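# Close every open drawer with a two-armed mobile robot

## Task

Push each open drawer until it is completely closed, keep the cabinets close to their original positions, knock nothing over, and keep the robot upright and untilted to the end (a fall or a lasting tilt counts as failure).

## Robot and tools

ROBOT. A Dexmate Vega: a three-wheeled base (two steerable front wheels, a passive rear caster), a torso of thigh, shank and chest that folds in a Z, two 7-joint arms with two-finger grippers, and a panning and tilting head. Cameras: head_camera, left_wrist_camera, right_wrist_camera. From above the robot measures 0.70 m by 0.63 m (0.91 m wide with arms folded), and its front edge sits 0.35 m ahead of the base origin. Nothing prevents it from tipping over, and it cannot right itself.

FRAMES. All positions are in metres. Base frame: origin on the floor at the pivot of on-the-spot turns, 0.185 m behind the front axle; x forward, y left, z up. chest, left_hand and right_hand are printed in this frame; a hand point lies between the fingers, 0.033 m short of the closed tips, with fingers along its z axis and the camera side on -x. The odometry frame is the base frame at scene start. base_odometry only counts wheel rotation, so slip looks like travel; its heading is in rad, left positive.

move. Makes one action. Choose one of: "base" and/or "joints" (optionally with "speeds" or "min_time_s"), or "target" alone (optionally with "min_time_s"). A call with no action just reports state and images. All motions begin together.
- base: an object with exactly one key, a relative offset from where the base last reported itself. translate_m: metres, forward positive, -2 to 2. strafe_m: metres, left positive, -2 to 2 (the heading may drift about 0.02 rad). rotate_rad: radians, counter-clockwise seen from above positive, -3.2 to 3.2. Expect up to 1.1 s of wheel steering before motion in a new direction.
- speeds: an object with the same keys giving the top speed for this action only: translate_m 0.04 to 0.5 m/s (default 0.3), strafe_m 0.04 to 0.3 m/s, rotate_rad 0.1 to 0.6 rad/s.
- joints: an object mapping joint names to absolute angles in rad. Examples: torso_hip_rad 0 to 1.57, torso_knee_rad 0 to 3.141, torso_waist_rad -1.57 to 1.57 (chest forward lean = knee - hip - waist); left_shoulder_pitch_rad -3.041 to 3.041 (positive lowers the arm; on the right arm negative lowers it); left_elbow_rad -3.041 to 0.214; wrist pitch -1.366 to 1.366; left_gripper_rad / right_gripper_rad 0 (closed) to 0.785; head_pan_rad -2.792 to 2.792; head_tilt_rad and head_camera_tilt_rad about -1.48 to 1.48. Torso joints named in one action finish together.
- target: an absolute pose for one hand: side ("left" or "right"); x, y, z in metres in the base frame, -3 to 3; pitch_deg -30 to 95 (90 means fingers down, 0 level); heading_deg (0 = fingers forward, counter-clockwise positive) and optional roll_deg (default 0), both -360 to 360; optional line_only true to demand a straight path. It is checked only against the robot, not the scene, and the robot must be still. If it ends "short (part of ...)", resend the same target.
- min_time_s: 0.1 to 8 s, a lower bound on the duration of each arm and head motion.
- cameras: list of camera names or ["all"]; [] for none.

wait: seconds 0 to 10; the robot keeps its last command. zoom_image: camera plus region [x0, y0, x1, y1] in pixels, at most 504 by 504, on that camera's latest image. read_manual: licence texts only. finished_scene: scene number; the drawers must stay shut without the robot. After ending scene 1, make no further call in that reply.

RESULTS. "move" reads "done" or the worst status. base_status and joint_status: done, off_target (resting away and maybe still pushing), contact_stop (arm pushed near full torque about 0.6 s; the whole arm or torso group stops and keeps its position), time_out, not_followed (a self-collision check withheld the arm; look for a cause line), unfinished. Hand statuses: refused (with reason, nothing moved), reached (within 10 mm and 2 degrees), short. A refused call cancels every later move, wait and finished_scene in the same reply. turned_by_wheels and turned_by_imu give the turn since the last result; an IMU turn over 0.03 rad during a straight or sideways drive suggests a collision. base_tilt gives forward and right lean in degrees (about 2 degrees of bias). Joint torques and motor temperatures come per arm, in joint_positions order; MOTOR HOT appears at 65 °C, and at 80 °C the arm halts for 30 to 60 s.

TORSO PRESETS (hip, knee, waist): stand 0.469, 1.617, 1.048 (start); stand_high 0.78, 1.57, 0.44; lean_20 0.52, 1.05, 0.18; lean_45 0.52, 1.05, -0.26; low_lean_45 0, 0, -0.79. Arm fold, in order shoulder pitch, shoulder yaw, upper arm roll, elbow, forearm roll, wrist pitch, wrist yaw: left 1, 0.5, -0.6, -2.5, 0, -0.9, 0; right -1, -0.5, 0.6, -2.5, 0, 0.9, 0. Fold the arms before going to low_lean_45; in deep leans, straight-hanging arms strike the base.

CAUTIONS. The base keeps driving into furniture (stall, spin or even "done"), so approach drawers slowly and push them with the base no faster than the default speed. With the chest leaned forward and an arm extended, avoid high speeds, since a sudden stop can topple the robot. The arms must not strike or squeeze each other hard, and a gripper must not close on the other hand's fingers. After a contact stop, move the arm away so its motors do not overheat. Contact torque at a joint's load limit (wrist joints 23.7 N m, elbow and upper-arm roll 76, shoulder 142) freezes that arm for 10 s. Under "joints" nothing keeps an arm off the body. With head_tilt_rad above 0, or head_camera_tilt_rad outside -1.1 to 0.9, the head can hit the chest while panning. Avoid slamming drawers, shoving cabinets out of place, or knocking anything down.

Each tool is called after "Emit:" in YAML: its name, and indented under it one key for each argument.

## Session

Emit:
move:

Scene clock: 0.00 s.
Joint torques (N m): no reading
Motor temperatures (°C): left_arm=[27 30 30 30 34 38 35] | right_arm=[29 28 29 31 34 34 35]
base_odometry: x=+0.000 y=+0.000 heading=+0.000
turned_by_wheels: +0.000
turned_by_imu: +0.000
base_tilt: forward=+0.7 right=-0.1
base_status: not commanded
joint_positions: torso_hip_rad=+0.469 torso_knee_rad=+1.617 torso_waist_rad=+1.048 left_shoulder_pitch_rad=+2.210 left_shoulder_yaw_rad=-0.006 left_upper_arm_roll_rad=+0.013 left_elbow_rad=-1.094 left_forearm_roll_rad=-0.007 left_wrist_pitch_rad=-0.507 left_wrist_yaw_rad=+0.008 left_gripper_rad=+0.005 right_shoulder_pitch_rad=-2.215 right_shoulder_yaw_rad=+0.000 right_upper_arm_roll_rad=+0.002 right_elbow_rad=-1.113 right_forearm_roll_rad=-0.019 right_wrist_pitch_rad=+0.494 right_wrist_yaw_rad=-0.004 right_gripper_rad=+0.005 head_pan_rad=+0.000 head_tilt_rad=+0.000 head_camera_tilt_rad=+0.000
joint_status: not commanded
chest: x=-0.0111 y=+0.0000 z=+1.4155 quat_wxyz=(+0.999, +0.000, +0.050, +0.000) (m; base frame)
left_hand: x=+0.1668 y=+0.2219 z=+0.6241 quat_wxyz=(+0.418, -0.005, +0.908, -0.003) pitch_deg=+40.6 heading_deg=-0.1 roll_deg=-0.8 back=up (m; base frame)
right_hand: x=+0.1687 y=-0.2287 z=+0.6257 quat_wxyz=(+0.418, -0.008, +0.908, -0.002) pitch_deg=+40.6 heading_deg=+0.2 roll_deg=-0.8 back=up (m; base frame)
pictures: head_camera, left_wrist_camera, right_wrist_camera
Images, in order (width x height): head_camera 896x560, left_wrist_camera 672x420, right_wrist_camera 672x420.

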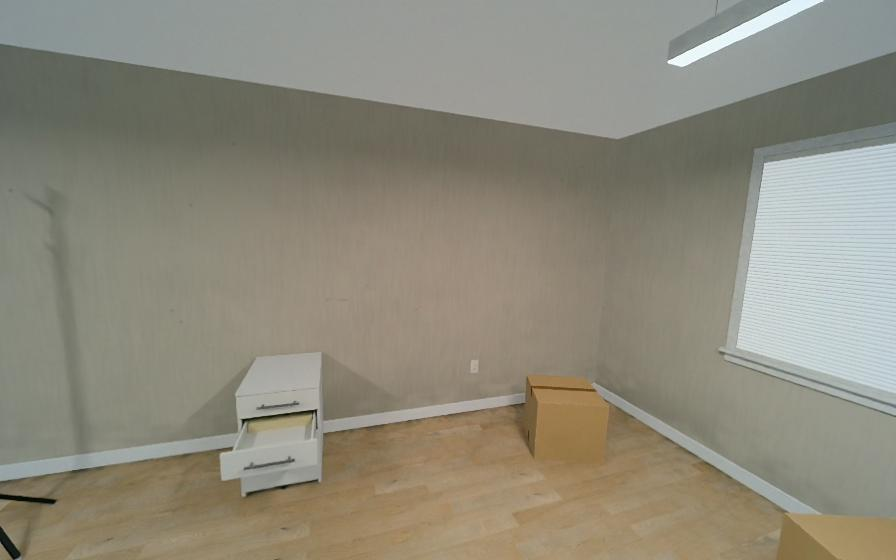

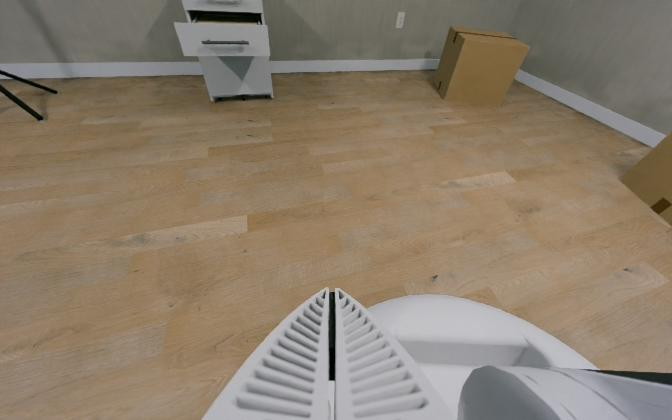

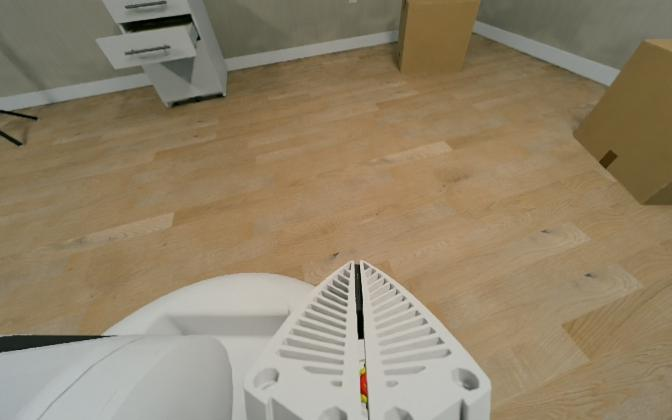

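Emit:
zoom_image:
  camera: "head_camera"
  region: [200, 340, 360, 500]

Emit:
move:
  joints: {"head_pan_rad": 1.2}
  cameras: ["head_camera"]

Emit:
move:
  joints: {"head_pan_rad": 2.5}
  cameras: ["head_camera"]

Emit:
move:
  joints: {"head_pan_rad": -1.2}
  cameras: ["head_camera"]

Emit:
move:
  joints: {"head_pan_rad": -2.5}
  cameras: ["head_camera"]

Scaled by 3.150 from the camera's 896x560 image, which has a finer 960x600 frame.

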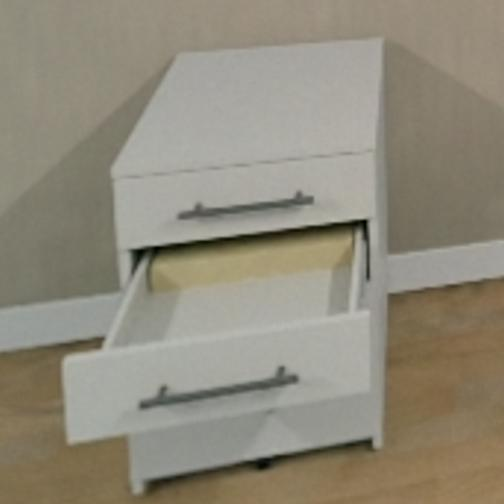

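Scene clock: 7.87 s.
Joint torques (N m): left_arm=[6.75 0.7 -0.98 -3.52 0.55 -2.31 0.21] | right_arm=[-2.58 0.72 -0.65 -3.3 -0.05 1.67 0.05]
move: done
base_odometry: x=+0.000 y=+0.000 heading=+0.000
turned_by_wheels: +0.000
turned_by_imu: +0.001
base_tilt: forward=+0.6 right=-0.1
base_status: not commanded
joint_positions: torso_hip_rad=+0.469 torso_knee_rad=+1.617 torso_waist_rad=+1.048 left_shoulder_pitch_rad=+2.210 left_shoulder_yaw_rad=-0.006 left_upper_arm_roll_rad=+0.013 left_elbow_rad=-1.094 left_forearm_roll_rad=-0.007 left_wrist_pitch_rad=-0.507 left_wrist_yaw_rad=+0.008 left_gripper_rad=+0.005 right_shoulder_pitch_rad=-2.215 right_shoulder_yaw_rad=+0.000 right_upper_arm_roll_rad=+0.002 right_elbow_rad=-1.113 right_forearm_roll_rad=-0.019 right_wrist_pitch_rad=+0.494 right_wrist_yaw_rad=-0.004 right_gripper_rad=+0.005 head_pan_rad=+1.200 head_tilt_rad=+0.000 head_camera_tilt_rad=+0.000
joint_status: all done
chest: x=-0.0111 y=+0.0000 z=+1.4155 quat_wxyz=(+0.999, +0.000, +0.050, +0.000) (m; base frame)
left_hand: x=+0.1668 y=+0.2219 z=+0.6241 quat_wxyz=(+0.418, -0.005, +0.908, -0.003) pitch_deg=+40.6 heading_deg=-0.1 roll_deg=-0.8 back=up (m; base frame)
right_hand: x=+0.1687 y=-0.2287 z=+0.6257 quat_wxyz=(+0.418, -0.008, +0.908, -0.002) pitch_deg=+40.6 heading_deg=+0.2 roll_deg=-0.8 back=up (m; base frame)
pictures: head_camera
Images, in order (width x height): head_camera 896x560.

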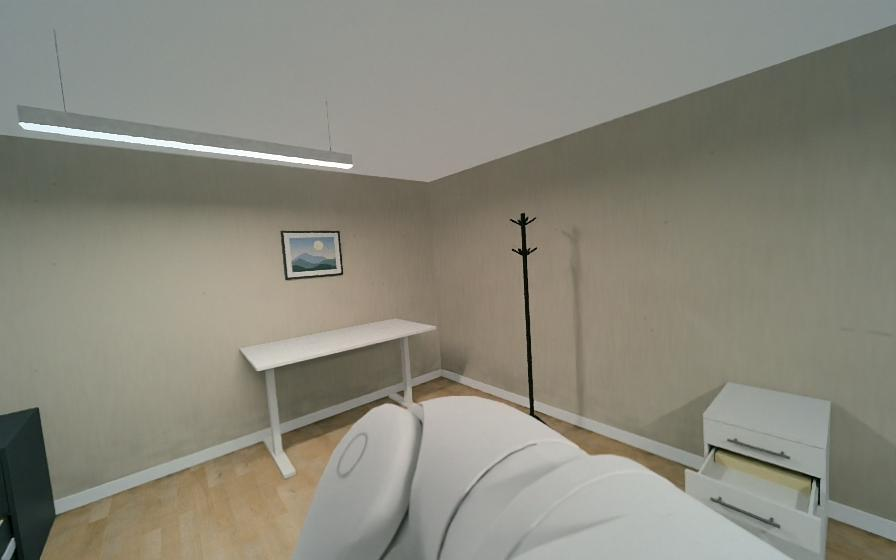

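Scene clock: 9.40 s.
Joint torques (N m): left_arm=[4.12 1.04 0.18 -5.55 -0.46 -1.59 0.41] | right_arm=[-3.88 0.23 -0.5 -3.67 -0.04 2.35 0.11]
move: done
base_odometry: x=+0.000 y=+0.000 heading=+0.000
turned_by_wheels: +0.000
turned_by_imu: +0.000
base_tilt: forward=+0.6 right=+0.0
base_status: not commanded
joint_positions: torso_hip_rad=+0.469 torso_knee_rad=+1.617 torso_waist_rad=+1.048 left_shoulder_pitch_rad=+2.210 left_shoulder_yaw_rad=-0.006 left_upper_arm_roll_rad=+0.013 left_elbow_rad=-1.094 left_forearm_roll_rad=-0.007 left_wrist_pitch_rad=-0.507 left_wrist_yaw_rad=+0.008 left_gripper_rad=+0.005 right_shoulder_pitch_rad=-2.215 right_shoulder_yaw_rad=+0.000 right_upper_arm_roll_rad=+0.002 right_elbow_rad=-1.113 right_forearm_roll_rad=-0.019 right_wrist_pitch_rad=+0.494 right_wrist_yaw_rad=-0.004 right_gripper_rad=+0.005 head_pan_rad=+2.500 head_tilt_rad=+0.000 head_camera_tilt_rad=+0.000
joint_status: all done
chest: x=-0.0111 y=+0.0000 z=+1.4155 quat_wxyz=(+0.999, +0.000, +0.050, +0.000) (m; base frame)
left_hand: x=+0.1668 y=+0.2219 z=+0.6241 quat_wxyz=(+0.418, -0.005, +0.908, -0.003) pitch_deg=+40.6 heading_deg=-0.1 roll_deg=-0.8 back=up (m; base frame)
right_hand: x=+0.1687 y=-0.2287 z=+0.6257 quat_wxyz=(+0.418, -0.008, +0.908, -0.002) pitch_deg=+40.6 heading_deg=+0.2 roll_deg=-0.8 back=up (m; base frame)
pictures: head_camera
Images, in order (width x height): head_camera 896x560.

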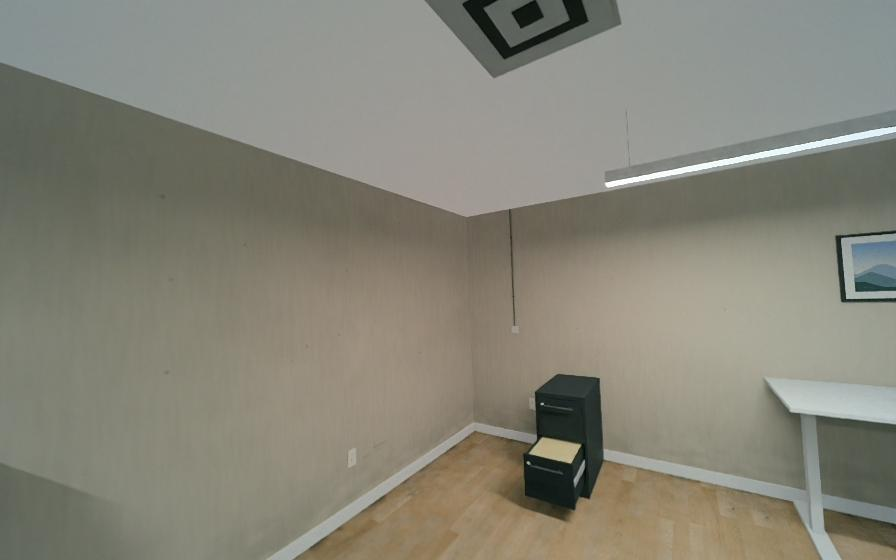

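Scene clock: 12.53 s.
Joint torques (N m): left_arm=[5.79 0.7 1.13 -4.79 0.75 -2.11 0.09] | right_arm=[-3.63 0.06 -0.52 -3.82 0.08 1.95 0.04]
move: done
base_odometry: x=+0.000 y=+0.000 heading=+0.000
turned_by_wheels: +0.000
turned_by_imu: +0.001
base_tilt: forward=+0.7 right=+0.0
base_status: not commanded
joint_positions: torso_hip_rad=+0.469 torso_knee_rad=+1.617 torso_waist_rad=+1.048 left_shoulder_pitch_rad=+2.210 left_shoulder_yaw_rad=-0.006 left_upper_arm_roll_rad=+0.013 left_elbow_rad=-1.094 left_forearm_roll_rad=-0.007 left_wrist_pitch_rad=-0.507 left_wrist_yaw_rad=+0.008 left_gripper_rad=+0.005 right_shoulder_pitch_rad=-2.215 right_shoulder_yaw_rad=+0.000 right_upper_arm_roll_rad=+0.002 right_elbow_rad=-1.113 right_forearm_roll_rad=-0.019 right_wrist_pitch_rad=+0.494 right_wrist_yaw_rad=-0.004 right_gripper_rad=+0.005 head_pan_rad=-1.200 head_tilt_rad=+0.000 head_camera_tilt_rad=+0.000
joint_status: all done
chest: x=-0.0111 y=+0.0000 z=+1.4155 quat_wxyz=(+0.999, +0.000, +0.050, +0.000) (m; base frame)
left_hand: x=+0.1668 y=+0.2219 z=+0.6241 quat_wxyz=(+0.418, -0.005, +0.908, -0.003) pitch_deg=+40.6 heading_deg=-0.1 roll_deg=-0.8 back=up (m; base frame)
right_hand: x=+0.1687 y=-0.2287 z=+0.6257 quat_wxyz=(+0.418, -0.008, +0.908, -0.002) pitch_deg=+40.6 heading_deg=+0.2 roll_deg=-0.8 back=up (m; base frame)
pictures: head_camera
Images, in order (width x height): head_camera 896x560.

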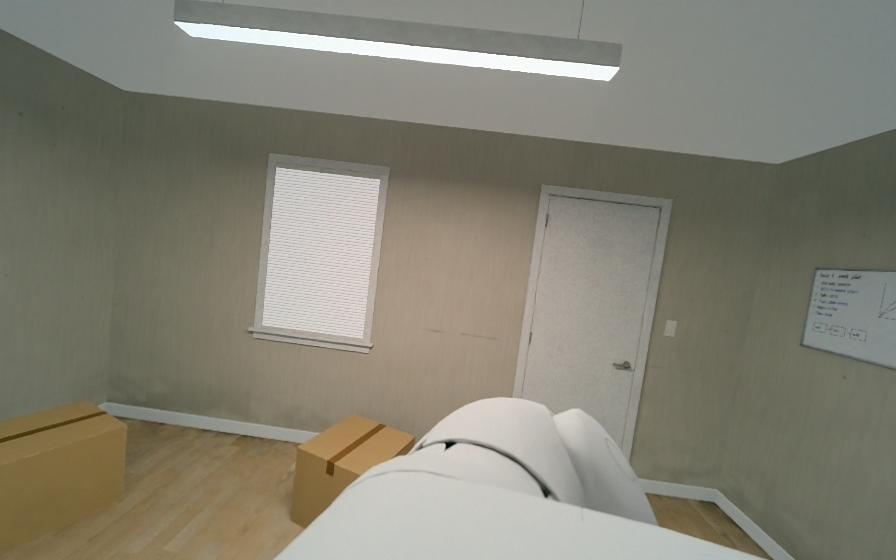

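Scene clock: 14.07 s.
Joint torques (N m): left_arm=[4.72 0.23 0.55 -4.39 -0.1 -2.18 -0.3] | right_arm=[-3 0.24 -0.6 -3.82 0.05 1.96 0.06]
move: done
base_odometry: x=+0.000 y=+0.000 heading=+0.000
turned_by_wheels: +0.000
turned_by_imu: +0.000
base_tilt: forward=+0.6 right=-0.1
base_status: not commanded
joint_positions: torso_hip_rad=+0.469 torso_knee_rad=+1.617 torso_waist_rad=+1.048 left_shoulder_pitch_rad=+2.210 left_shoulder_yaw_rad=-0.006 left_upper_arm_roll_rad=+0.013 left_elbow_rad=-1.094 left_forearm_roll_rad=-0.007 left_wrist_pitch_rad=-0.507 left_wrist_yaw_rad=+0.008 left_gripper_rad=+0.005 right_shoulder_pitch_rad=-2.215 right_shoulder_yaw_rad=+0.000 right_upper_arm_roll_rad=+0.002 right_elbow_rad=-1.113 right_forearm_roll_rad=-0.019 right_wrist_pitch_rad=+0.494 right_wrist_yaw_rad=-0.004 right_gripper_rad=+0.005 head_pan_rad=-2.500 head_tilt_rad=+0.000 head_camera_tilt_rad=+0.000
joint_status: all done
chest: x=-0.0111 y=+0.0000 z=+1.4155 quat_wxyz=(+0.999, +0.000, +0.050, +0.000) (m; base frame)
left_hand: x=+0.1668 y=+0.2219 z=+0.6241 quat_wxyz=(+0.418, -0.005, +0.908, -0.003) pitch_deg=+40.6 heading_deg=-0.1 roll_deg=-0.8 back=up (m; base frame)
right_hand: x=+0.1687 y=-0.2287 z=+0.6257 quat_wxyz=(+0.418, -0.008, +0.908, -0.002) pitch_deg=+40.6 heading_deg=+0.2 roll_deg=-0.8 back=up (m; base frame)
pictures: head_camera
Images, in order (width x height): head_camera 896x560.

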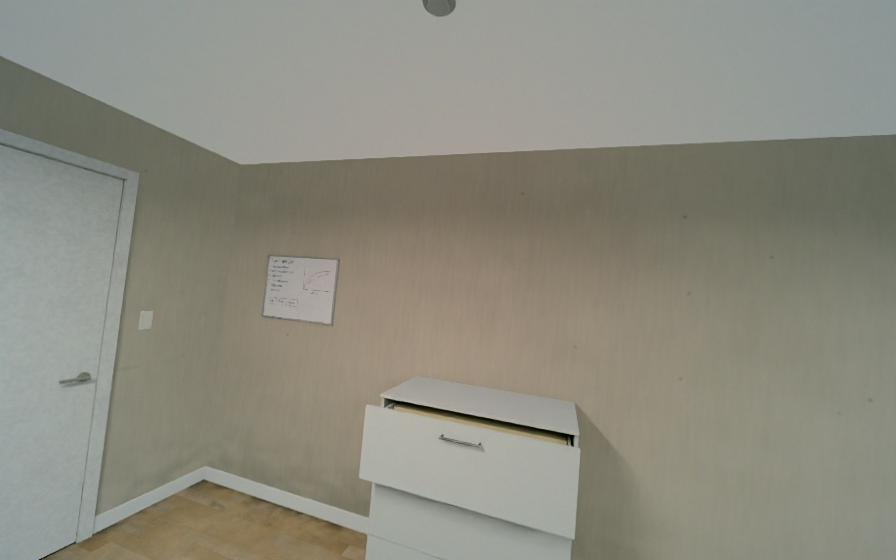

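Emit:
move:
  joints: {"head_pan_rad": 0, "head_camera_tilt_rad": 0.8}
  cameras: ["head_camera"]

Emit:
move:
  joints: {"head_pan_rad": 0, "head_camera_tilt_rad": 0.4}
  cameras: ["head_camera"]

Scene clock: 59.93 s.
Joint torques (N m): left_arm=[6.03 -0.15 2.36 -4.55 0.76 -1.89 0.19] | right_arm=[-3.23 -0.05 -0.8 -3.87 0.04 1.68 0.01]
move: done
base_odometry: x=+0.000 y=+0.000 heading=+0.000
turned_by_wheels: +0.000
turned_by_imu: +0.001
base_tilt: forward=+0.6 right=-0.1
base_status: not commanded
joint_positions: torso_hip_rad=+0.469 torso_knee_rad=+1.617 torso_waist_rad=+1.048 left_shoulder_pitch_rad=+2.210 left_shoulder_yaw_rad=-0.006 left_upper_arm_roll_rad=+0.013 left_elbow_rad=-1.094 left_forearm_roll_rad=-0.007 left_wrist_pitch_rad=-0.507 left_wrist_yaw_rad=+0.008 left_gripper_rad=+0.005 right_shoulder_pitch_rad=-2.215 right_shoulder_yaw_rad=+0.000 right_upper_arm_roll_rad=+0.002 right_elbow_rad=-1.113 right_forearm_roll_rad=-0.019 right_wrist_pitch_rad=+0.494 right_wrist_yaw_rad=-0.004 right_gripper_rad=+0.005 head_pan_rad=+0.000 head_tilt_rad=+0.000 head_camera_tilt_rad=+0.800
joint_status: all done
chest: x=-0.0111 y=+0.0000 z=+1.4155 quat_wxyz=(+0.999, +0.000, +0.050, +0.000) (m; base frame)
left_hand: x=+0.1668 y=+0.2219 z=+0.6241 quat_wxyz=(+0.418, -0.005, +0.908, -0.003) pitch_deg=+40.6 heading_deg=-0.1 roll_deg=-0.8 back=up (m; base frame)
right_hand: x=+0.1687 y=-0.2287 z=+0.6257 quat_wxyz=(+0.418, -0.008, +0.908, -0.002) pitch_deg=+40.6 heading_deg=+0.2 roll_deg=-0.8 back=up (m; base frame)
pictures: head_camera
Images, in order (width x height): head_camera 896x560.

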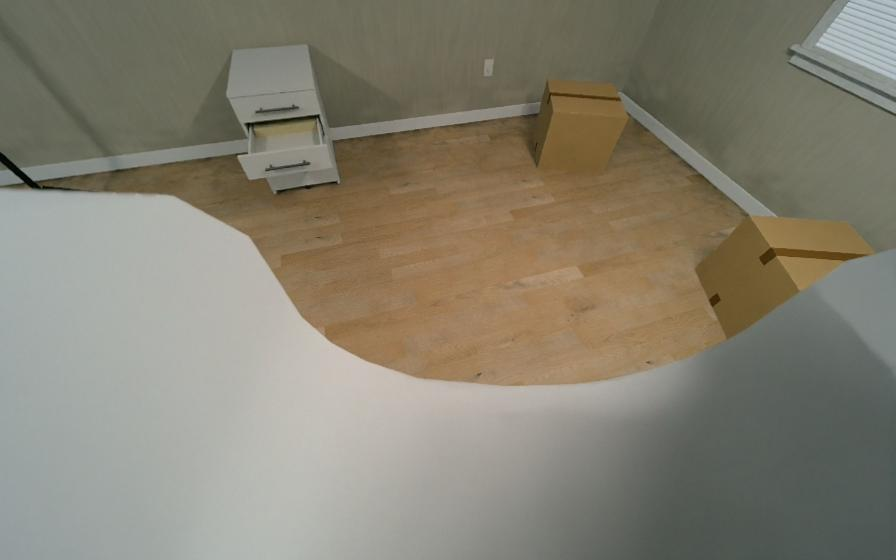

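Scene clock: 60.87 s.
Joint torques (N m): left_arm=[5.97 0.78 0.55 -4.81 -0.39 -1.37 0.1] | right_arm=[-3.6 0.57 -0.46 -3.64 0.05 1.69 0.1]
move: done
base_odometry: x=+0.000 y=+0.000 heading=+0.000
turned_by_wheels: +0.000
turned_by_imu: +0.000
base_tilt: forward=+0.6 right=-0.1
base_status: not commanded
joint_positions: torso_hip_rad=+0.469 torso_knee_rad=+1.617 torso_waist_rad=+1.048 left_shoulder_pitch_rad=+2.210 left_shoulder_yaw_rad=-0.006 left_upper_arm_roll_rad=+0.013 left_elbow_rad=-1.094 left_forearm_roll_rad=-0.007 left_wrist_pitch_rad=-0.507 left_wrist_yaw_rad=+0.008 left_gripper_rad=+0.005 right_shoulder_pitch_rad=-2.215 right_shoulder_yaw_rad=+0.000 right_upper_arm_roll_rad=+0.002 right_elbow_rad=-1.113 right_forearm_roll_rad=-0.019 right_wrist_pitch_rad=+0.494 right_wrist_yaw_rad=-0.004 right_gripper_rad=+0.005 head_pan_rad=+0.000 head_tilt_rad=+0.000 head_camera_tilt_rad=+0.400
joint_status: all done
chest: x=-0.0111 y=+0.0000 z=+1.4155 quat_wxyz=(+0.999, +0.000, +0.050, +0.000) (m; base frame)
left_hand: x=+0.1668 y=+0.2219 z=+0.6241 quat_wxyz=(+0.418, -0.005, +0.908, -0.003) pitch_deg=+40.6 heading_deg=-0.1 roll_deg=-0.8 back=up (m; base frame)
right_hand: x=+0.1687 y=-0.2287 z=+0.6257 quat_wxyz=(+0.418, -0.008, +0.908, -0.002) pitch_deg=+40.6 heading_deg=+0.2 roll_deg=-0.8 back=up (m; base frame)
pictures: head_camera
Images, in order (width x height): head_camera 896x560.

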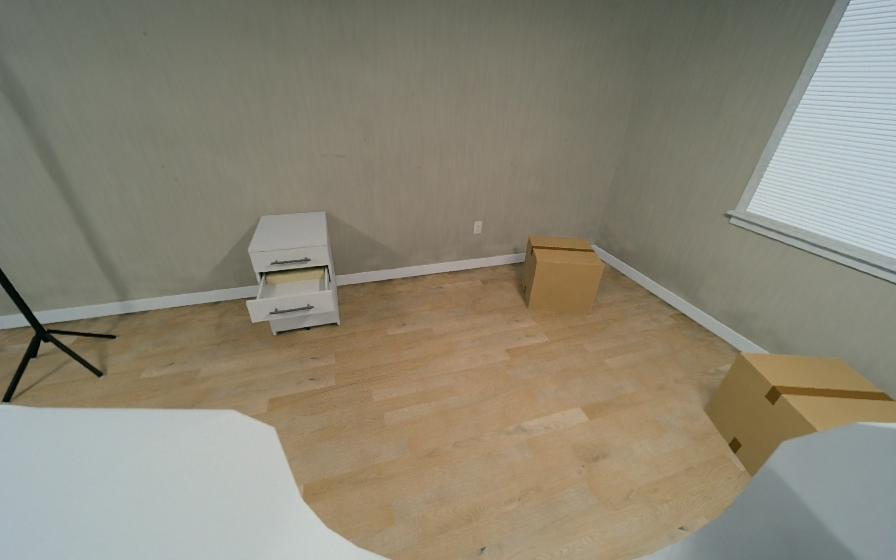

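Emit:
move:
  base: {"rotate_rad": 0.27}
  joints: {"torso_hip_rad": 0.0, "torso_knee_rad": 0.3, "torso_waist_rad": -0.2, "left_shoulder_pitch_rad": 1.04, "left_elbow_rad": -1.10, "left_wrist_pitch_rad": 0.064, "right_shoulder_pitch_rad": -1.6, "right_elbow_rad": -2.2, "right_wrist_pitch_rad": 0.9, "head_camera_tilt_rad": 0.0}
  cameras: ["all"]

Scene clock: 221.60 s.
Joint torques (N m): left_arm=[-14.52 -1.63 -0.53 -12.17 -0.95 -0.97 0.18] | right_arm=[9.59 0.06 -0.59 -11.91 0.06 1.27 0.03]
move: done
base_odometry: x=+0.000 y=+0.000 heading=+0.270
turned_by_wheels: +0.270
turned_by_imu: +0.266
base_tilt: forward=+0.7 right=+0.0
base_status: done
joint_positions: torso_hip_rad=+0.000 torso_knee_rad=+0.300 torso_waist_rad=-0.200 left_shoulder_pitch_rad=+1.042 left_shoulder_yaw_rad=-0.006 left_upper_arm_roll_rad=+0.013 left_elbow_rad=-1.100 left_forearm_roll_rad=-0.007 left_wrist_pitch_rad=+0.063 left_wrist_yaw_rad=+0.008 left_gripper_rad=+0.005 right_shoulder_pitch_rad=-1.601 right_shoulder_yaw_rad=+0.000 right_upper_arm_roll_rad=+0.002 right_elbow_rad=-2.199 right_forearm_roll_rad=-0.019 right_wrist_pitch_rad=+0.899 right_wrist_yaw_rad=-0.004 right_gripper_rad=+0.005 head_pan_rad=+0.000 head_tilt_rad=+0.000 head_camera_tilt_rad=+0.000
joint_status: all done
chest: x=-0.0375 y=+0.0000 z=+1.0177 quat_wxyz=(+0.969, +0.000, +0.247, +0.000) (m; base frame)
left_hand: x=+0.5940 y=+0.2199 z=+0.3661 quat_wxyz=(+0.508, -0.001, +0.861, -0.004) pitch_deg=+29.0 heading_deg=-0.4 roll_deg=-0.5 back=up (m; base frame)
right_hand: x=+0.3353 y=-0.2257 z=+1.0185 quat_wxyz=(+0.959, -0.007, +0.283, -0.005) pitch_deg=-57.1 heading_deg=+1.2 roll_deg=-1.8 back=up (m; base frame)
pictures: head_camera, left_wrist_camera, right_wrist_camera
Images, in order (width x height): head_camera 896x560, left_wrist_camera 672x420, right_wrist_camera 672x420.

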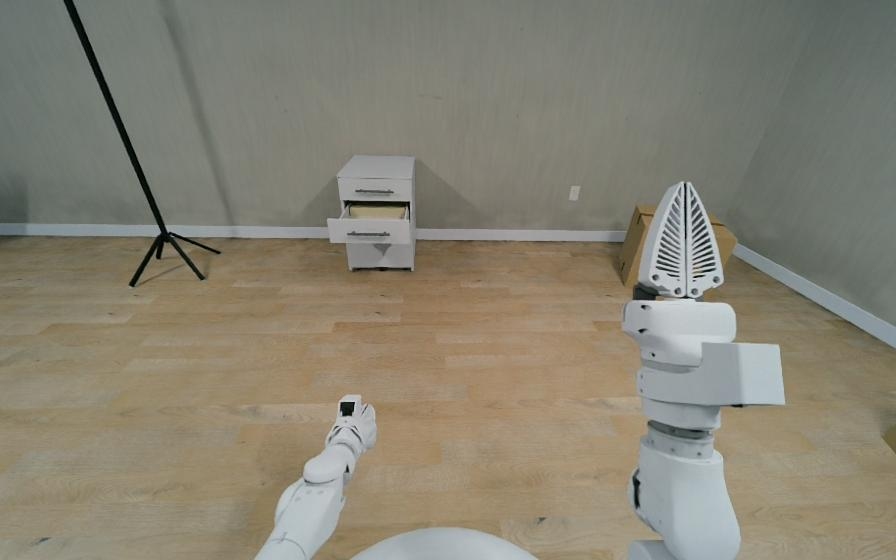

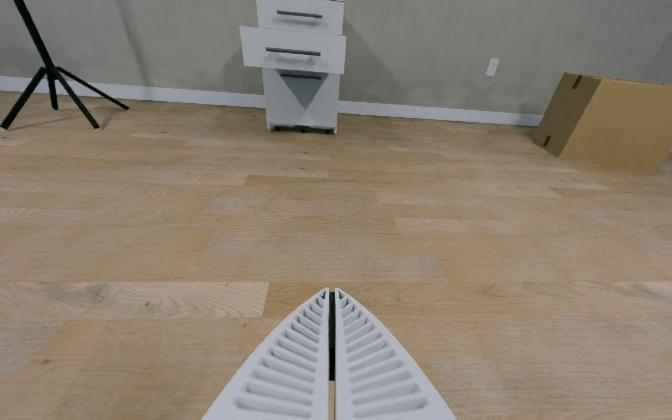

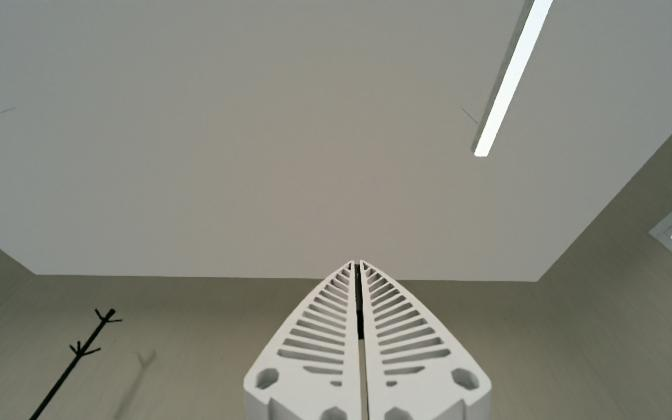

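Emit:
zoom_image:
  camera: "head_camera"
  region: [310, 380, 410, 450]

Emit:
zoom_image:
  camera: "head_camera"
  region: [310, 140, 440, 280]

Scaled by 5.040 from the camera's 896x560 image, which has a finer 960x600 frame.

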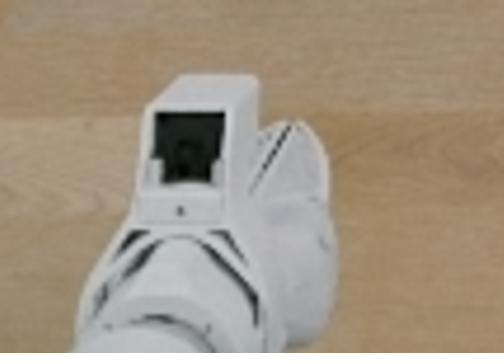

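Scaled by 3.600 from the camera's 896x560 image, which has a finer 960x600 frame.

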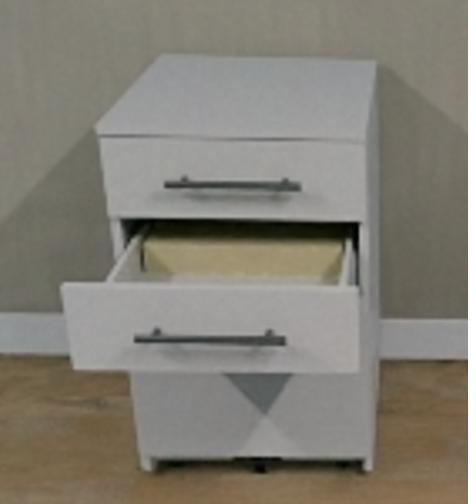

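Emit:
move:
  base: {"rotate_rad": 0.05}

Emit:
move:
  base: {"strafe_m": 0.145}

Emit:
move:
  base: {"translate_m": 0.93}
  cameras: ["head_camera", "left_wrist_camera"]

Scene clock: 250.53 s.
Joint torques (N m): left_arm=[-9.39 1.48 1.32 -12.23 -0.21 -2.33 -0.12] | right_arm=[7.38 0.77 -0.49 -11.51 -0.01 1.93 0.16]
move: done
base_odometry: x=+0.000 y=+0.000 heading=+0.320
turned_by_wheels: +0.050
turned_by_imu: +0.049
base_tilt: forward=+0.6 right=+0.0
base_status: done
joint_positions: torso_hip_rad=+0.000 torso_knee_rad=+0.300 torso_waist_rad=-0.200 left_shoulder_pitch_rad=+1.040 left_shoulder_yaw_rad=-0.006 left_upper_arm_roll_rad=+0.013 left_elbow_rad=-1.100 left_forearm_roll_rad=-0.007 left_wrist_pitch_rad=+0.064 left_wrist_yaw_rad=+0.008 left_gripper_rad=+0.005 right_shoulder_pitch_rad=-1.600 right_shoulder_yaw_rad=+0.000 right_upper_arm_roll_rad=+0.002 right_elbow_rad=-2.200 right_forearm_roll_rad=-0.019 right_wrist_pitch_rad=+0.900 right_wrist_yaw_rad=-0.004 right_gripper_rad=+0.005 head_pan_rad=+0.000 head_tilt_rad=+0.000 head_camera_tilt_rad=+0.000
joint_status: not commanded
chest: x=-0.0375 y=+0.0000 z=+1.0177 quat_wxyz=(+0.969, +0.000, +0.247, +0.000) (m; base frame)
left_hand: x=+0.5950 y=+0.2199 z=+0.3669 quat_wxyz=(+0.508, -0.001, +0.861, -0.004) pitch_deg=+28.9 heading_deg=-0.4 roll_deg=-0.5 back=up (m; base frame)
right_hand: x=+0.3348 y=-0.2257 z=+1.0193 quat_wxyz=(+0.959, -0.007, +0.282, -0.005) pitch_deg=-57.2 heading_deg=+1.2 roll_deg=-1.8 back=up (m; base frame)
pictures: none

Scene clock: 252.77 s.
Joint torques (N m): left_arm=[-12.66 -1.43 1.61 -12.31 0.12 -1.52 0.03] | right_arm=[8.25 0.04 -0.5 -11.23 0.06 1.3 0.04]
move: done
base_odometry: x=-0.046 y=+0.137 heading=+0.322
turned_by_wheels: +0.002
turned_by_imu: +0.001
base_tilt: forward=+0.7 right=-0.1
base_status: done
joint_positions: torso_hip_rad=+0.000 torso_knee_rad=+0.300 torso_waist_rad=-0.200 left_shoulder_pitch_rad=+1.040 left_shoulder_yaw_rad=-0.006 left_upper_arm_roll_rad=+0.013 left_elbow_rad=-1.100 left_forearm_roll_rad=-0.007 left_wrist_pitch_rad=+0.064 left_wrist_yaw_rad=+0.008 left_gripper_rad=+0.005 right_shoulder_pitch_rad=-1.600 right_shoulder_yaw_rad=+0.000 right_upper_arm_roll_rad=+0.002 right_elbow_rad=-2.200 right_forearm_roll_rad=-0.019 right_wrist_pitch_rad=+0.900 right_wrist_yaw_rad=-0.004 right_gripper_rad=+0.005 head_pan_rad=+0.000 head_tilt_rad=+0.000 head_camera_tilt_rad=+0.000
joint_status: not commanded
chest: x=-0.0375 y=+0.0000 z=+1.0177 quat_wxyz=(+0.969, +0.000, +0.247, +0.000) (m; base frame)
left_hand: x=+0.5950 y=+0.2199 z=+0.3669 quat_wxyz=(+0.508, -0.001, +0.861, -0.004) pitch_deg=+28.9 heading_deg=-0.4 roll_deg=-0.5 back=up (m; base frame)
right_hand: x=+0.3348 y=-0.2257 z=+1.0193 quat_wxyz=(+0.959, -0.007, +0.282, -0.005) pitch_deg=-57.2 heading_deg=+1.2 roll_deg=-1.8 back=up (m; base frame)
pictures: none

Scene clock: 257.90 s.
Joint torques (N m): left_arm=[-12.62 -1.16 -1.42 -12.42 0.46 -1.53 0.25] | right_arm=[9.32 0.08 -0.6 -11.62 0.1 1.56 -0.1]
move: done
base_odometry: x=+0.836 y=+0.434 heading=+0.321
turned_by_wheels: -0.001
turned_by_imu: +0.001
base_tilt: forward=+0.6 right=+0.0
base_status: done
joint_positions: torso_hip_rad=+0.000 torso_knee_rad=+0.300 torso_waist_rad=-0.200 left_shoulder_pitch_rad=+1.040 left_shoulder_yaw_rad=-0.006 left_upper_arm_roll_rad=+0.013 left_elbow_rad=-1.100 left_forearm_roll_rad=-0.007 left_wrist_pitch_rad=+0.064 left_wrist_yaw_rad=+0.008 left_gripper_rad=+0.005 right_shoulder_pitch_rad=-1.600 right_shoulder_yaw_rad=+0.000 right_upper_arm_roll_rad=+0.002 right_elbow_rad=-2.200 right_forearm_roll_rad=-0.019 right_wrist_pitch_rad=+0.900 right_wrist_yaw_rad=-0.004 right_gripper_rad=+0.005 head_pan_rad=+0.000 head_tilt_rad=+0.000 head_camera_tilt_rad=+0.000
joint_status: not commanded
chest: x=-0.0375 y=+0.0000 z=+1.0177 quat_wxyz=(+0.969, +0.000, +0.247, +0.000) (m; base frame)
left_hand: x=+0.5950 y=+0.2199 z=+0.3669 quat_wxyz=(+0.508, -0.001, +0.861, -0.004) pitch_deg=+28.9 heading_deg=-0.4 roll_deg=-0.5 back=up (m; base frame)
right_hand: x=+0.3348 y=-0.2257 z=+1.0193 quat_wxyz=(+0.959, -0.007, +0.282, -0.005) pitch_deg=-57.2 heading_deg=+1.2 roll_deg=-1.8 back=up (m; base frame)
pictures: head_camera, left_wrist_camera
Images, in order (width x height): head_camera 896x560, left_wrist_camera 672x420.

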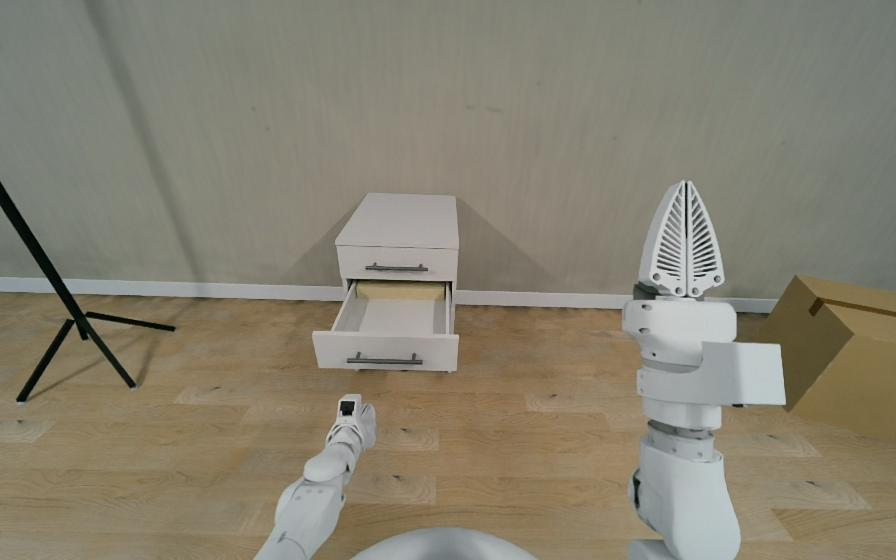

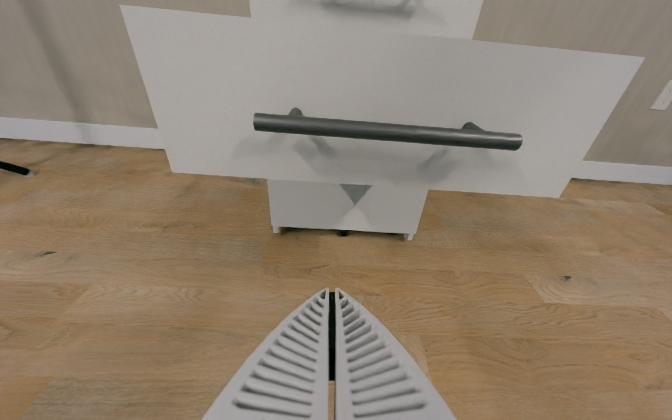

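Emit:
zoom_image:
  camera: "head_camera"
  region: [300, 180, 480, 400]

Scaled by 2.291 from the camera's 896x560 image, which has a finer 960x600 frame.

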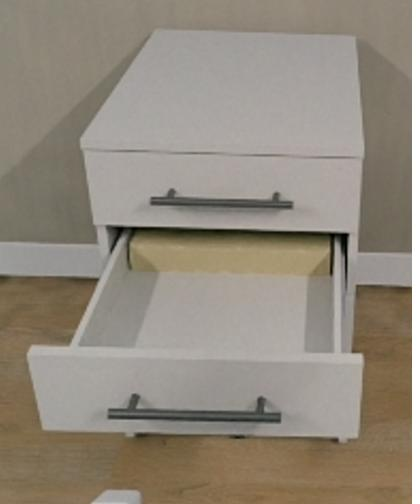

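Emit:
move:
  base: {"rotate_rad": 0.04}

Emit:
move:
  base: {"translate_m": 0.2}
  speeds: {"translate_m": 0.1}
  cameras: ["head_camera", "left_wrist_camera"]

Scene clock: 292.67 s.
Joint torques (N m): left_arm=[-13.21 -0.11 2.8 -13.02 0.2 -2.02 0.2] | right_arm=[9.45 0.52 -0.56 -11.49 -0.02 1.14 0.16]
move: done
base_odometry: x=+0.836 y=+0.433 heading=+0.361
turned_by_wheels: +0.040
turned_by_imu: +0.038
base_tilt: forward=+0.7 right=-0.1
base_status: done
joint_positions: torso_hip_rad=+0.000 torso_knee_rad=+0.300 torso_waist_rad=-0.200 left_shoulder_pitch_rad=+1.040 left_shoulder_yaw_rad=-0.006 left_upper_arm_roll_rad=+0.013 left_elbow_rad=-1.100 left_forearm_roll_rad=-0.007 left_wrist_pitch_rad=+0.064 left_wrist_yaw_rad=+0.008 left_gripper_rad=+0.005 right_shoulder_pitch_rad=-1.600 right_shoulder_yaw_rad=+0.000 right_upper_arm_roll_rad=+0.002 right_elbow_rad=-2.200 right_forearm_roll_rad=-0.019 right_wrist_pitch_rad=+0.900 right_wrist_yaw_rad=-0.004 right_gripper_rad=+0.005 head_pan_rad=+0.000 head_tilt_rad=+0.000 head_camera_tilt_rad=+0.000
joint_status: not commanded
chest: x=-0.0375 y=+0.0000 z=+1.0177 quat_wxyz=(+0.969, +0.000, +0.247, +0.000) (m; base frame)
left_hand: x=+0.5950 y=+0.2199 z=+0.3669 quat_wxyz=(+0.508, -0.001, +0.861, -0.004) pitch_deg=+28.9 heading_deg=-0.4 roll_deg=-0.5 back=up (m; base frame)
right_hand: x=+0.3348 y=-0.2257 z=+1.0193 quat_wxyz=(+0.959, -0.007, +0.282, -0.005) pitch_deg=-57.2 heading_deg=+1.2 roll_deg=-1.8 back=up (m; base frame)
pictures: none

Scene clock: 295.70 s.
Joint torques (N m): left_arm=[-13.97 0.89 0.3 -14.69 -0.57 -2.95 0.18] | right_arm=[6.68 1.15 -0.58 -11.35 -0.03 1.62 0.11]
move: done
base_odometry: x=+1.022 y=+0.505 heading=+0.362
turned_by_wheels: +0.000
turned_by_imu: +0.000
base_tilt: forward=+0.7 right=+0.0
base_status: done
joint_positions: torso_hip_rad=+0.000 torso_knee_rad=+0.300 torso_waist_rad=-0.200 left_shoulder_pitch_rad=+1.040 left_shoulder_yaw_rad=-0.006 left_upper_arm_roll_rad=+0.013 left_elbow_rad=-1.100 left_forearm_roll_rad=-0.007 left_wrist_pitch_rad=+0.065 left_wrist_yaw_rad=+0.008 left_gripper_rad=+0.005 right_shoulder_pitch_rad=-1.600 right_shoulder_yaw_rad=+0.000 right_upper_arm_roll_rad=+0.002 right_elbow_rad=-2.200 right_forearm_roll_rad=-0.019 right_wrist_pitch_rad=+0.900 right_wrist_yaw_rad=-0.004 right_gripper_rad=+0.005 head_pan_rad=+0.000 head_tilt_rad=+0.000 head_camera_tilt_rad=+0.000
joint_status: not commanded
chest: x=-0.0374 y=+0.0000 z=+1.0177 quat_wxyz=(+0.969, +0.000, +0.248, +0.000) (m; base frame)
left_hand: x=+0.5948 y=+0.2198 z=+0.3665 quat_wxyz=(+0.508, -0.001, +0.861, -0.004) pitch_deg=+29.0 heading_deg=-0.4 roll_deg=-0.5 back=up (m; base frame)
right_hand: x=+0.3349 y=-0.2257 z=+1.0193 quat_wxyz=(+0.959, -0.007, +0.282, -0.005) pitch_deg=-57.2 heading_deg=+1.2 roll_deg=-1.8 back=up (m; base frame)
pictures: head_camera, left_wrist_camera
Images, in order (width x height): head_camera 896x560, left_wrist_camera 672x420.

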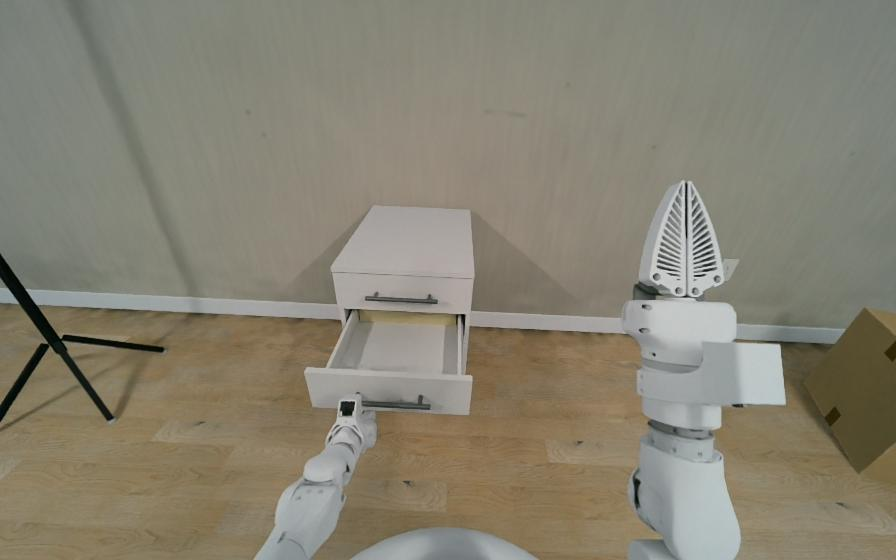

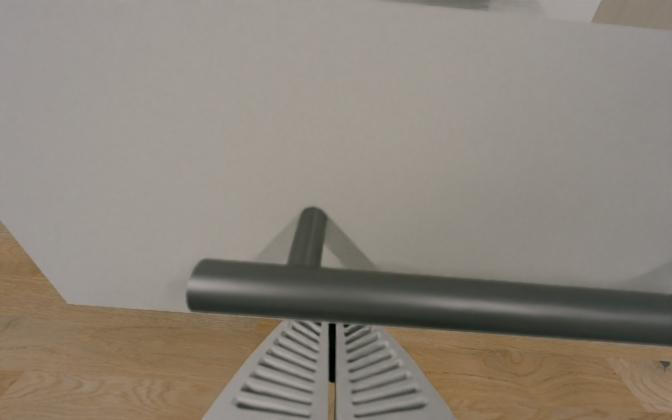

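Emit:
move:
  base: {"translate_m": 0.2}
  speeds: {"translate_m": 0.15}
  cameras: ["head_camera", "left_wrist_camera"]

Scene clock: 301.87 s.
Joint torques (N m): left_arm=[-14.93 1.11 1.17 -14.38 -0.31 -3.27 0.28] | right_arm=[8.19 -0.28 -0.64 -11.07 -0.06 1.51 -0.04]
move: done
base_odometry: x=+1.209 y=+0.576 heading=+0.362
turned_by_wheels: +0.000
turned_by_imu: +0.001
base_tilt: forward=+0.7 right=-0.1
base_status: done
joint_positions: torso_hip_rad=+0.000 torso_knee_rad=+0.300 torso_waist_rad=-0.200 left_shoulder_pitch_rad=+1.040 left_shoulder_yaw_rad=-0.006 left_upper_arm_roll_rad=+0.013 left_elbow_rad=-1.100 left_forearm_roll_rad=-0.007 left_wrist_pitch_rad=+0.065 left_wrist_yaw_rad=+0.008 left_gripper_rad=+0.005 right_shoulder_pitch_rad=-1.600 right_shoulder_yaw_rad=+0.000 right_upper_arm_roll_rad=+0.002 right_elbow_rad=-2.200 right_forearm_roll_rad=-0.019 right_wrist_pitch_rad=+0.900 right_wrist_yaw_rad=-0.004 right_gripper_rad=+0.005 head_pan_rad=+0.000 head_tilt_rad=+0.000 head_camera_tilt_rad=+0.000
joint_status: not commanded
chest: x=-0.0374 y=+0.0000 z=+1.0177 quat_wxyz=(+0.969, +0.000, +0.248, +0.000) (m; base frame)
left_hand: x=+0.5948 y=+0.2198 z=+0.3666 quat_wxyz=(+0.508, -0.001, +0.861, -0.004) pitch_deg=+29.0 heading_deg=-0.4 roll_deg=-0.5 back=up (m; base frame)
right_hand: x=+0.3349 y=-0.2257 z=+1.0193 quat_wxyz=(+0.959, -0.007, +0.282, -0.005) pitch_deg=-57.2 heading_deg=+1.2 roll_deg=-1.8 back=up (m; base frame)
pictures: head_camera, left_wrist_camera
Images, in order (width x height): head_camera 896x560, left_wrist_camera 672x420.

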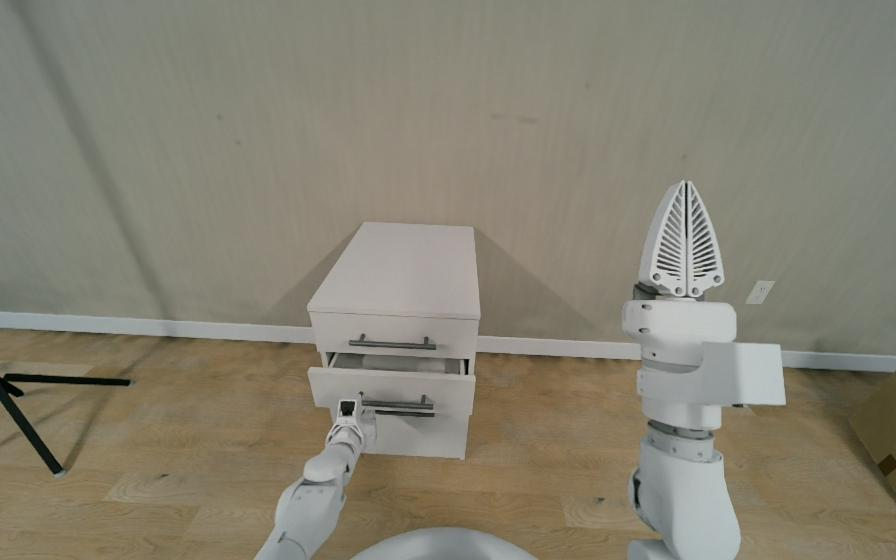

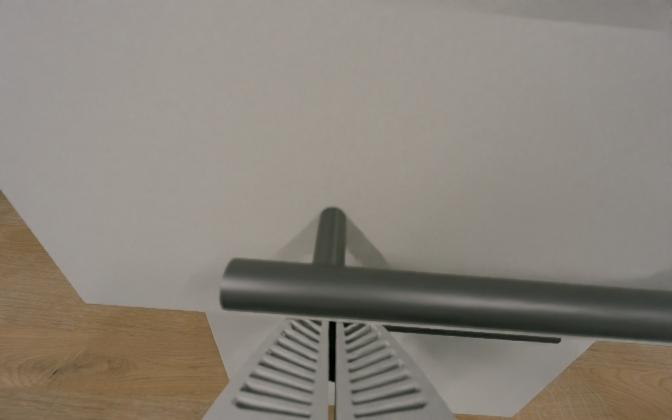

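Emit:
zoom_image:
  camera: "head_camera"
  region: [290, 210, 490, 470]

Scaled by 1.938 from the camera's 896x560 image, which has a finer 960x600 frame.

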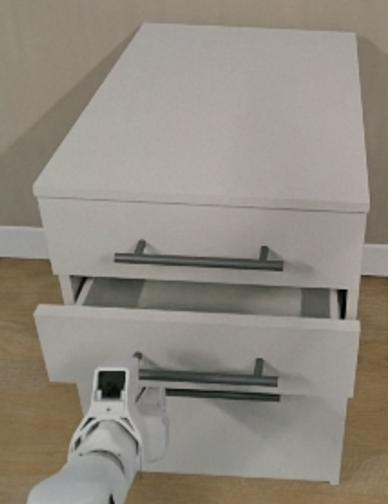

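Emit:
move:
  base: {"translate_m": 0.045}
  speeds: {"translate_m": 0.1}
  cameras: ["head_camera"]

Emit:
zoom_image:
  camera: "head_camera"
  region: [290, 210, 490, 470]

Scene clock: 316.20 s.
Joint torques (N m): left_arm=[-17.7 1.75 1.89 -15.33 0.36 -3.76 -0.86] | right_arm=[7.68 0.74 -0.45 -11.62 0.05 1.27 -0.1]
move: done
base_odometry: x=+1.251 y=+0.592 heading=+0.363
turned_by_wheels: +0.001
turned_by_imu: +0.002
base_tilt: forward=+0.6 right=+0.0
base_status: done
joint_positions: torso_hip_rad=+0.000 torso_knee_rad=+0.300 torso_waist_rad=-0.200 left_shoulder_pitch_rad=+1.040 left_shoulder_yaw_rad=-0.006 left_upper_arm_roll_rad=+0.013 left_elbow_rad=-1.100 left_forearm_roll_rad=-0.007 left_wrist_pitch_rad=+0.065 left_wrist_yaw_rad=+0.008 left_gripper_rad=+0.005 right_shoulder_pitch_rad=-1.600 right_shoulder_yaw_rad=+0.000 right_upper_arm_roll_rad=+0.002 right_elbow_rad=-2.200 right_forearm_roll_rad=-0.019 right_wrist_pitch_rad=+0.900 right_wrist_yaw_rad=-0.004 right_gripper_rad=+0.005 head_pan_rad=+0.000 head_tilt_rad=+0.000 head_camera_tilt_rad=+0.000
joint_status: not commanded
chest: x=-0.0374 y=+0.0000 z=+1.0177 quat_wxyz=(+0.969, +0.000, +0.247, +0.000) (m; base frame)
left_hand: x=+0.5946 y=+0.2199 z=+0.3664 quat_wxyz=(+0.508, -0.001, +0.862, -0.004) pitch_deg=+29.0 heading_deg=-0.4 roll_deg=-0.5 back=up (m; base frame)
right_hand: x=+0.3348 y=-0.2257 z=+1.0193 quat_wxyz=(+0.959, -0.007, +0.282, -0.005) pitch_deg=-57.2 heading_deg=+1.2 roll_deg=-1.8 back=up (m; base frame)
pictures: head_camera
Images, in order (width x height): head_camera 896x560.

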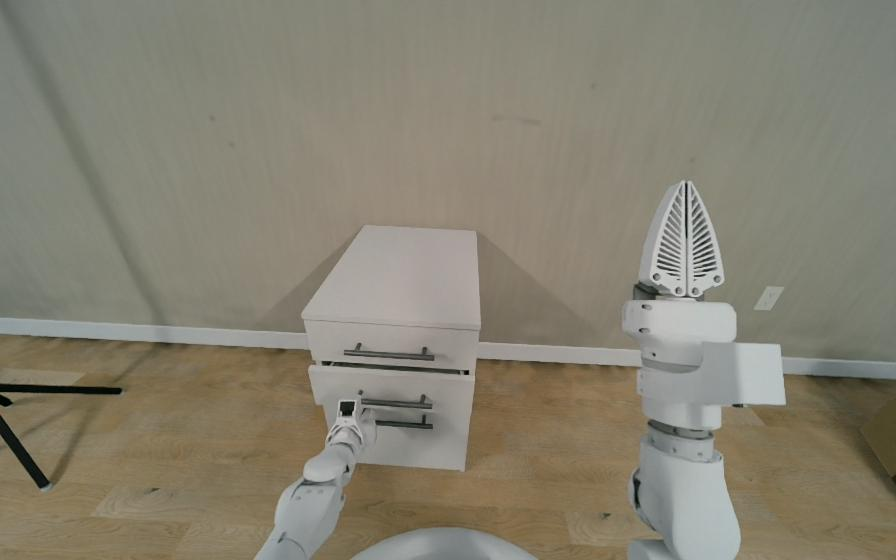

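Scaled by 1.938 from the camera's 896x560 image, which has a finer 960x600 frame.

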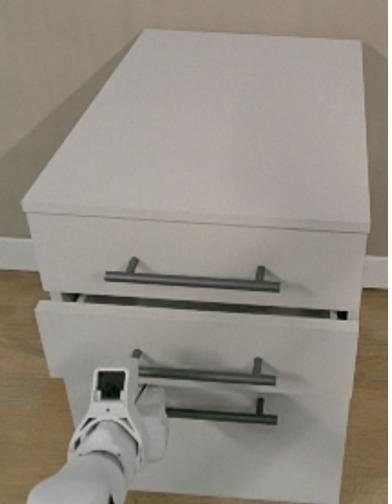

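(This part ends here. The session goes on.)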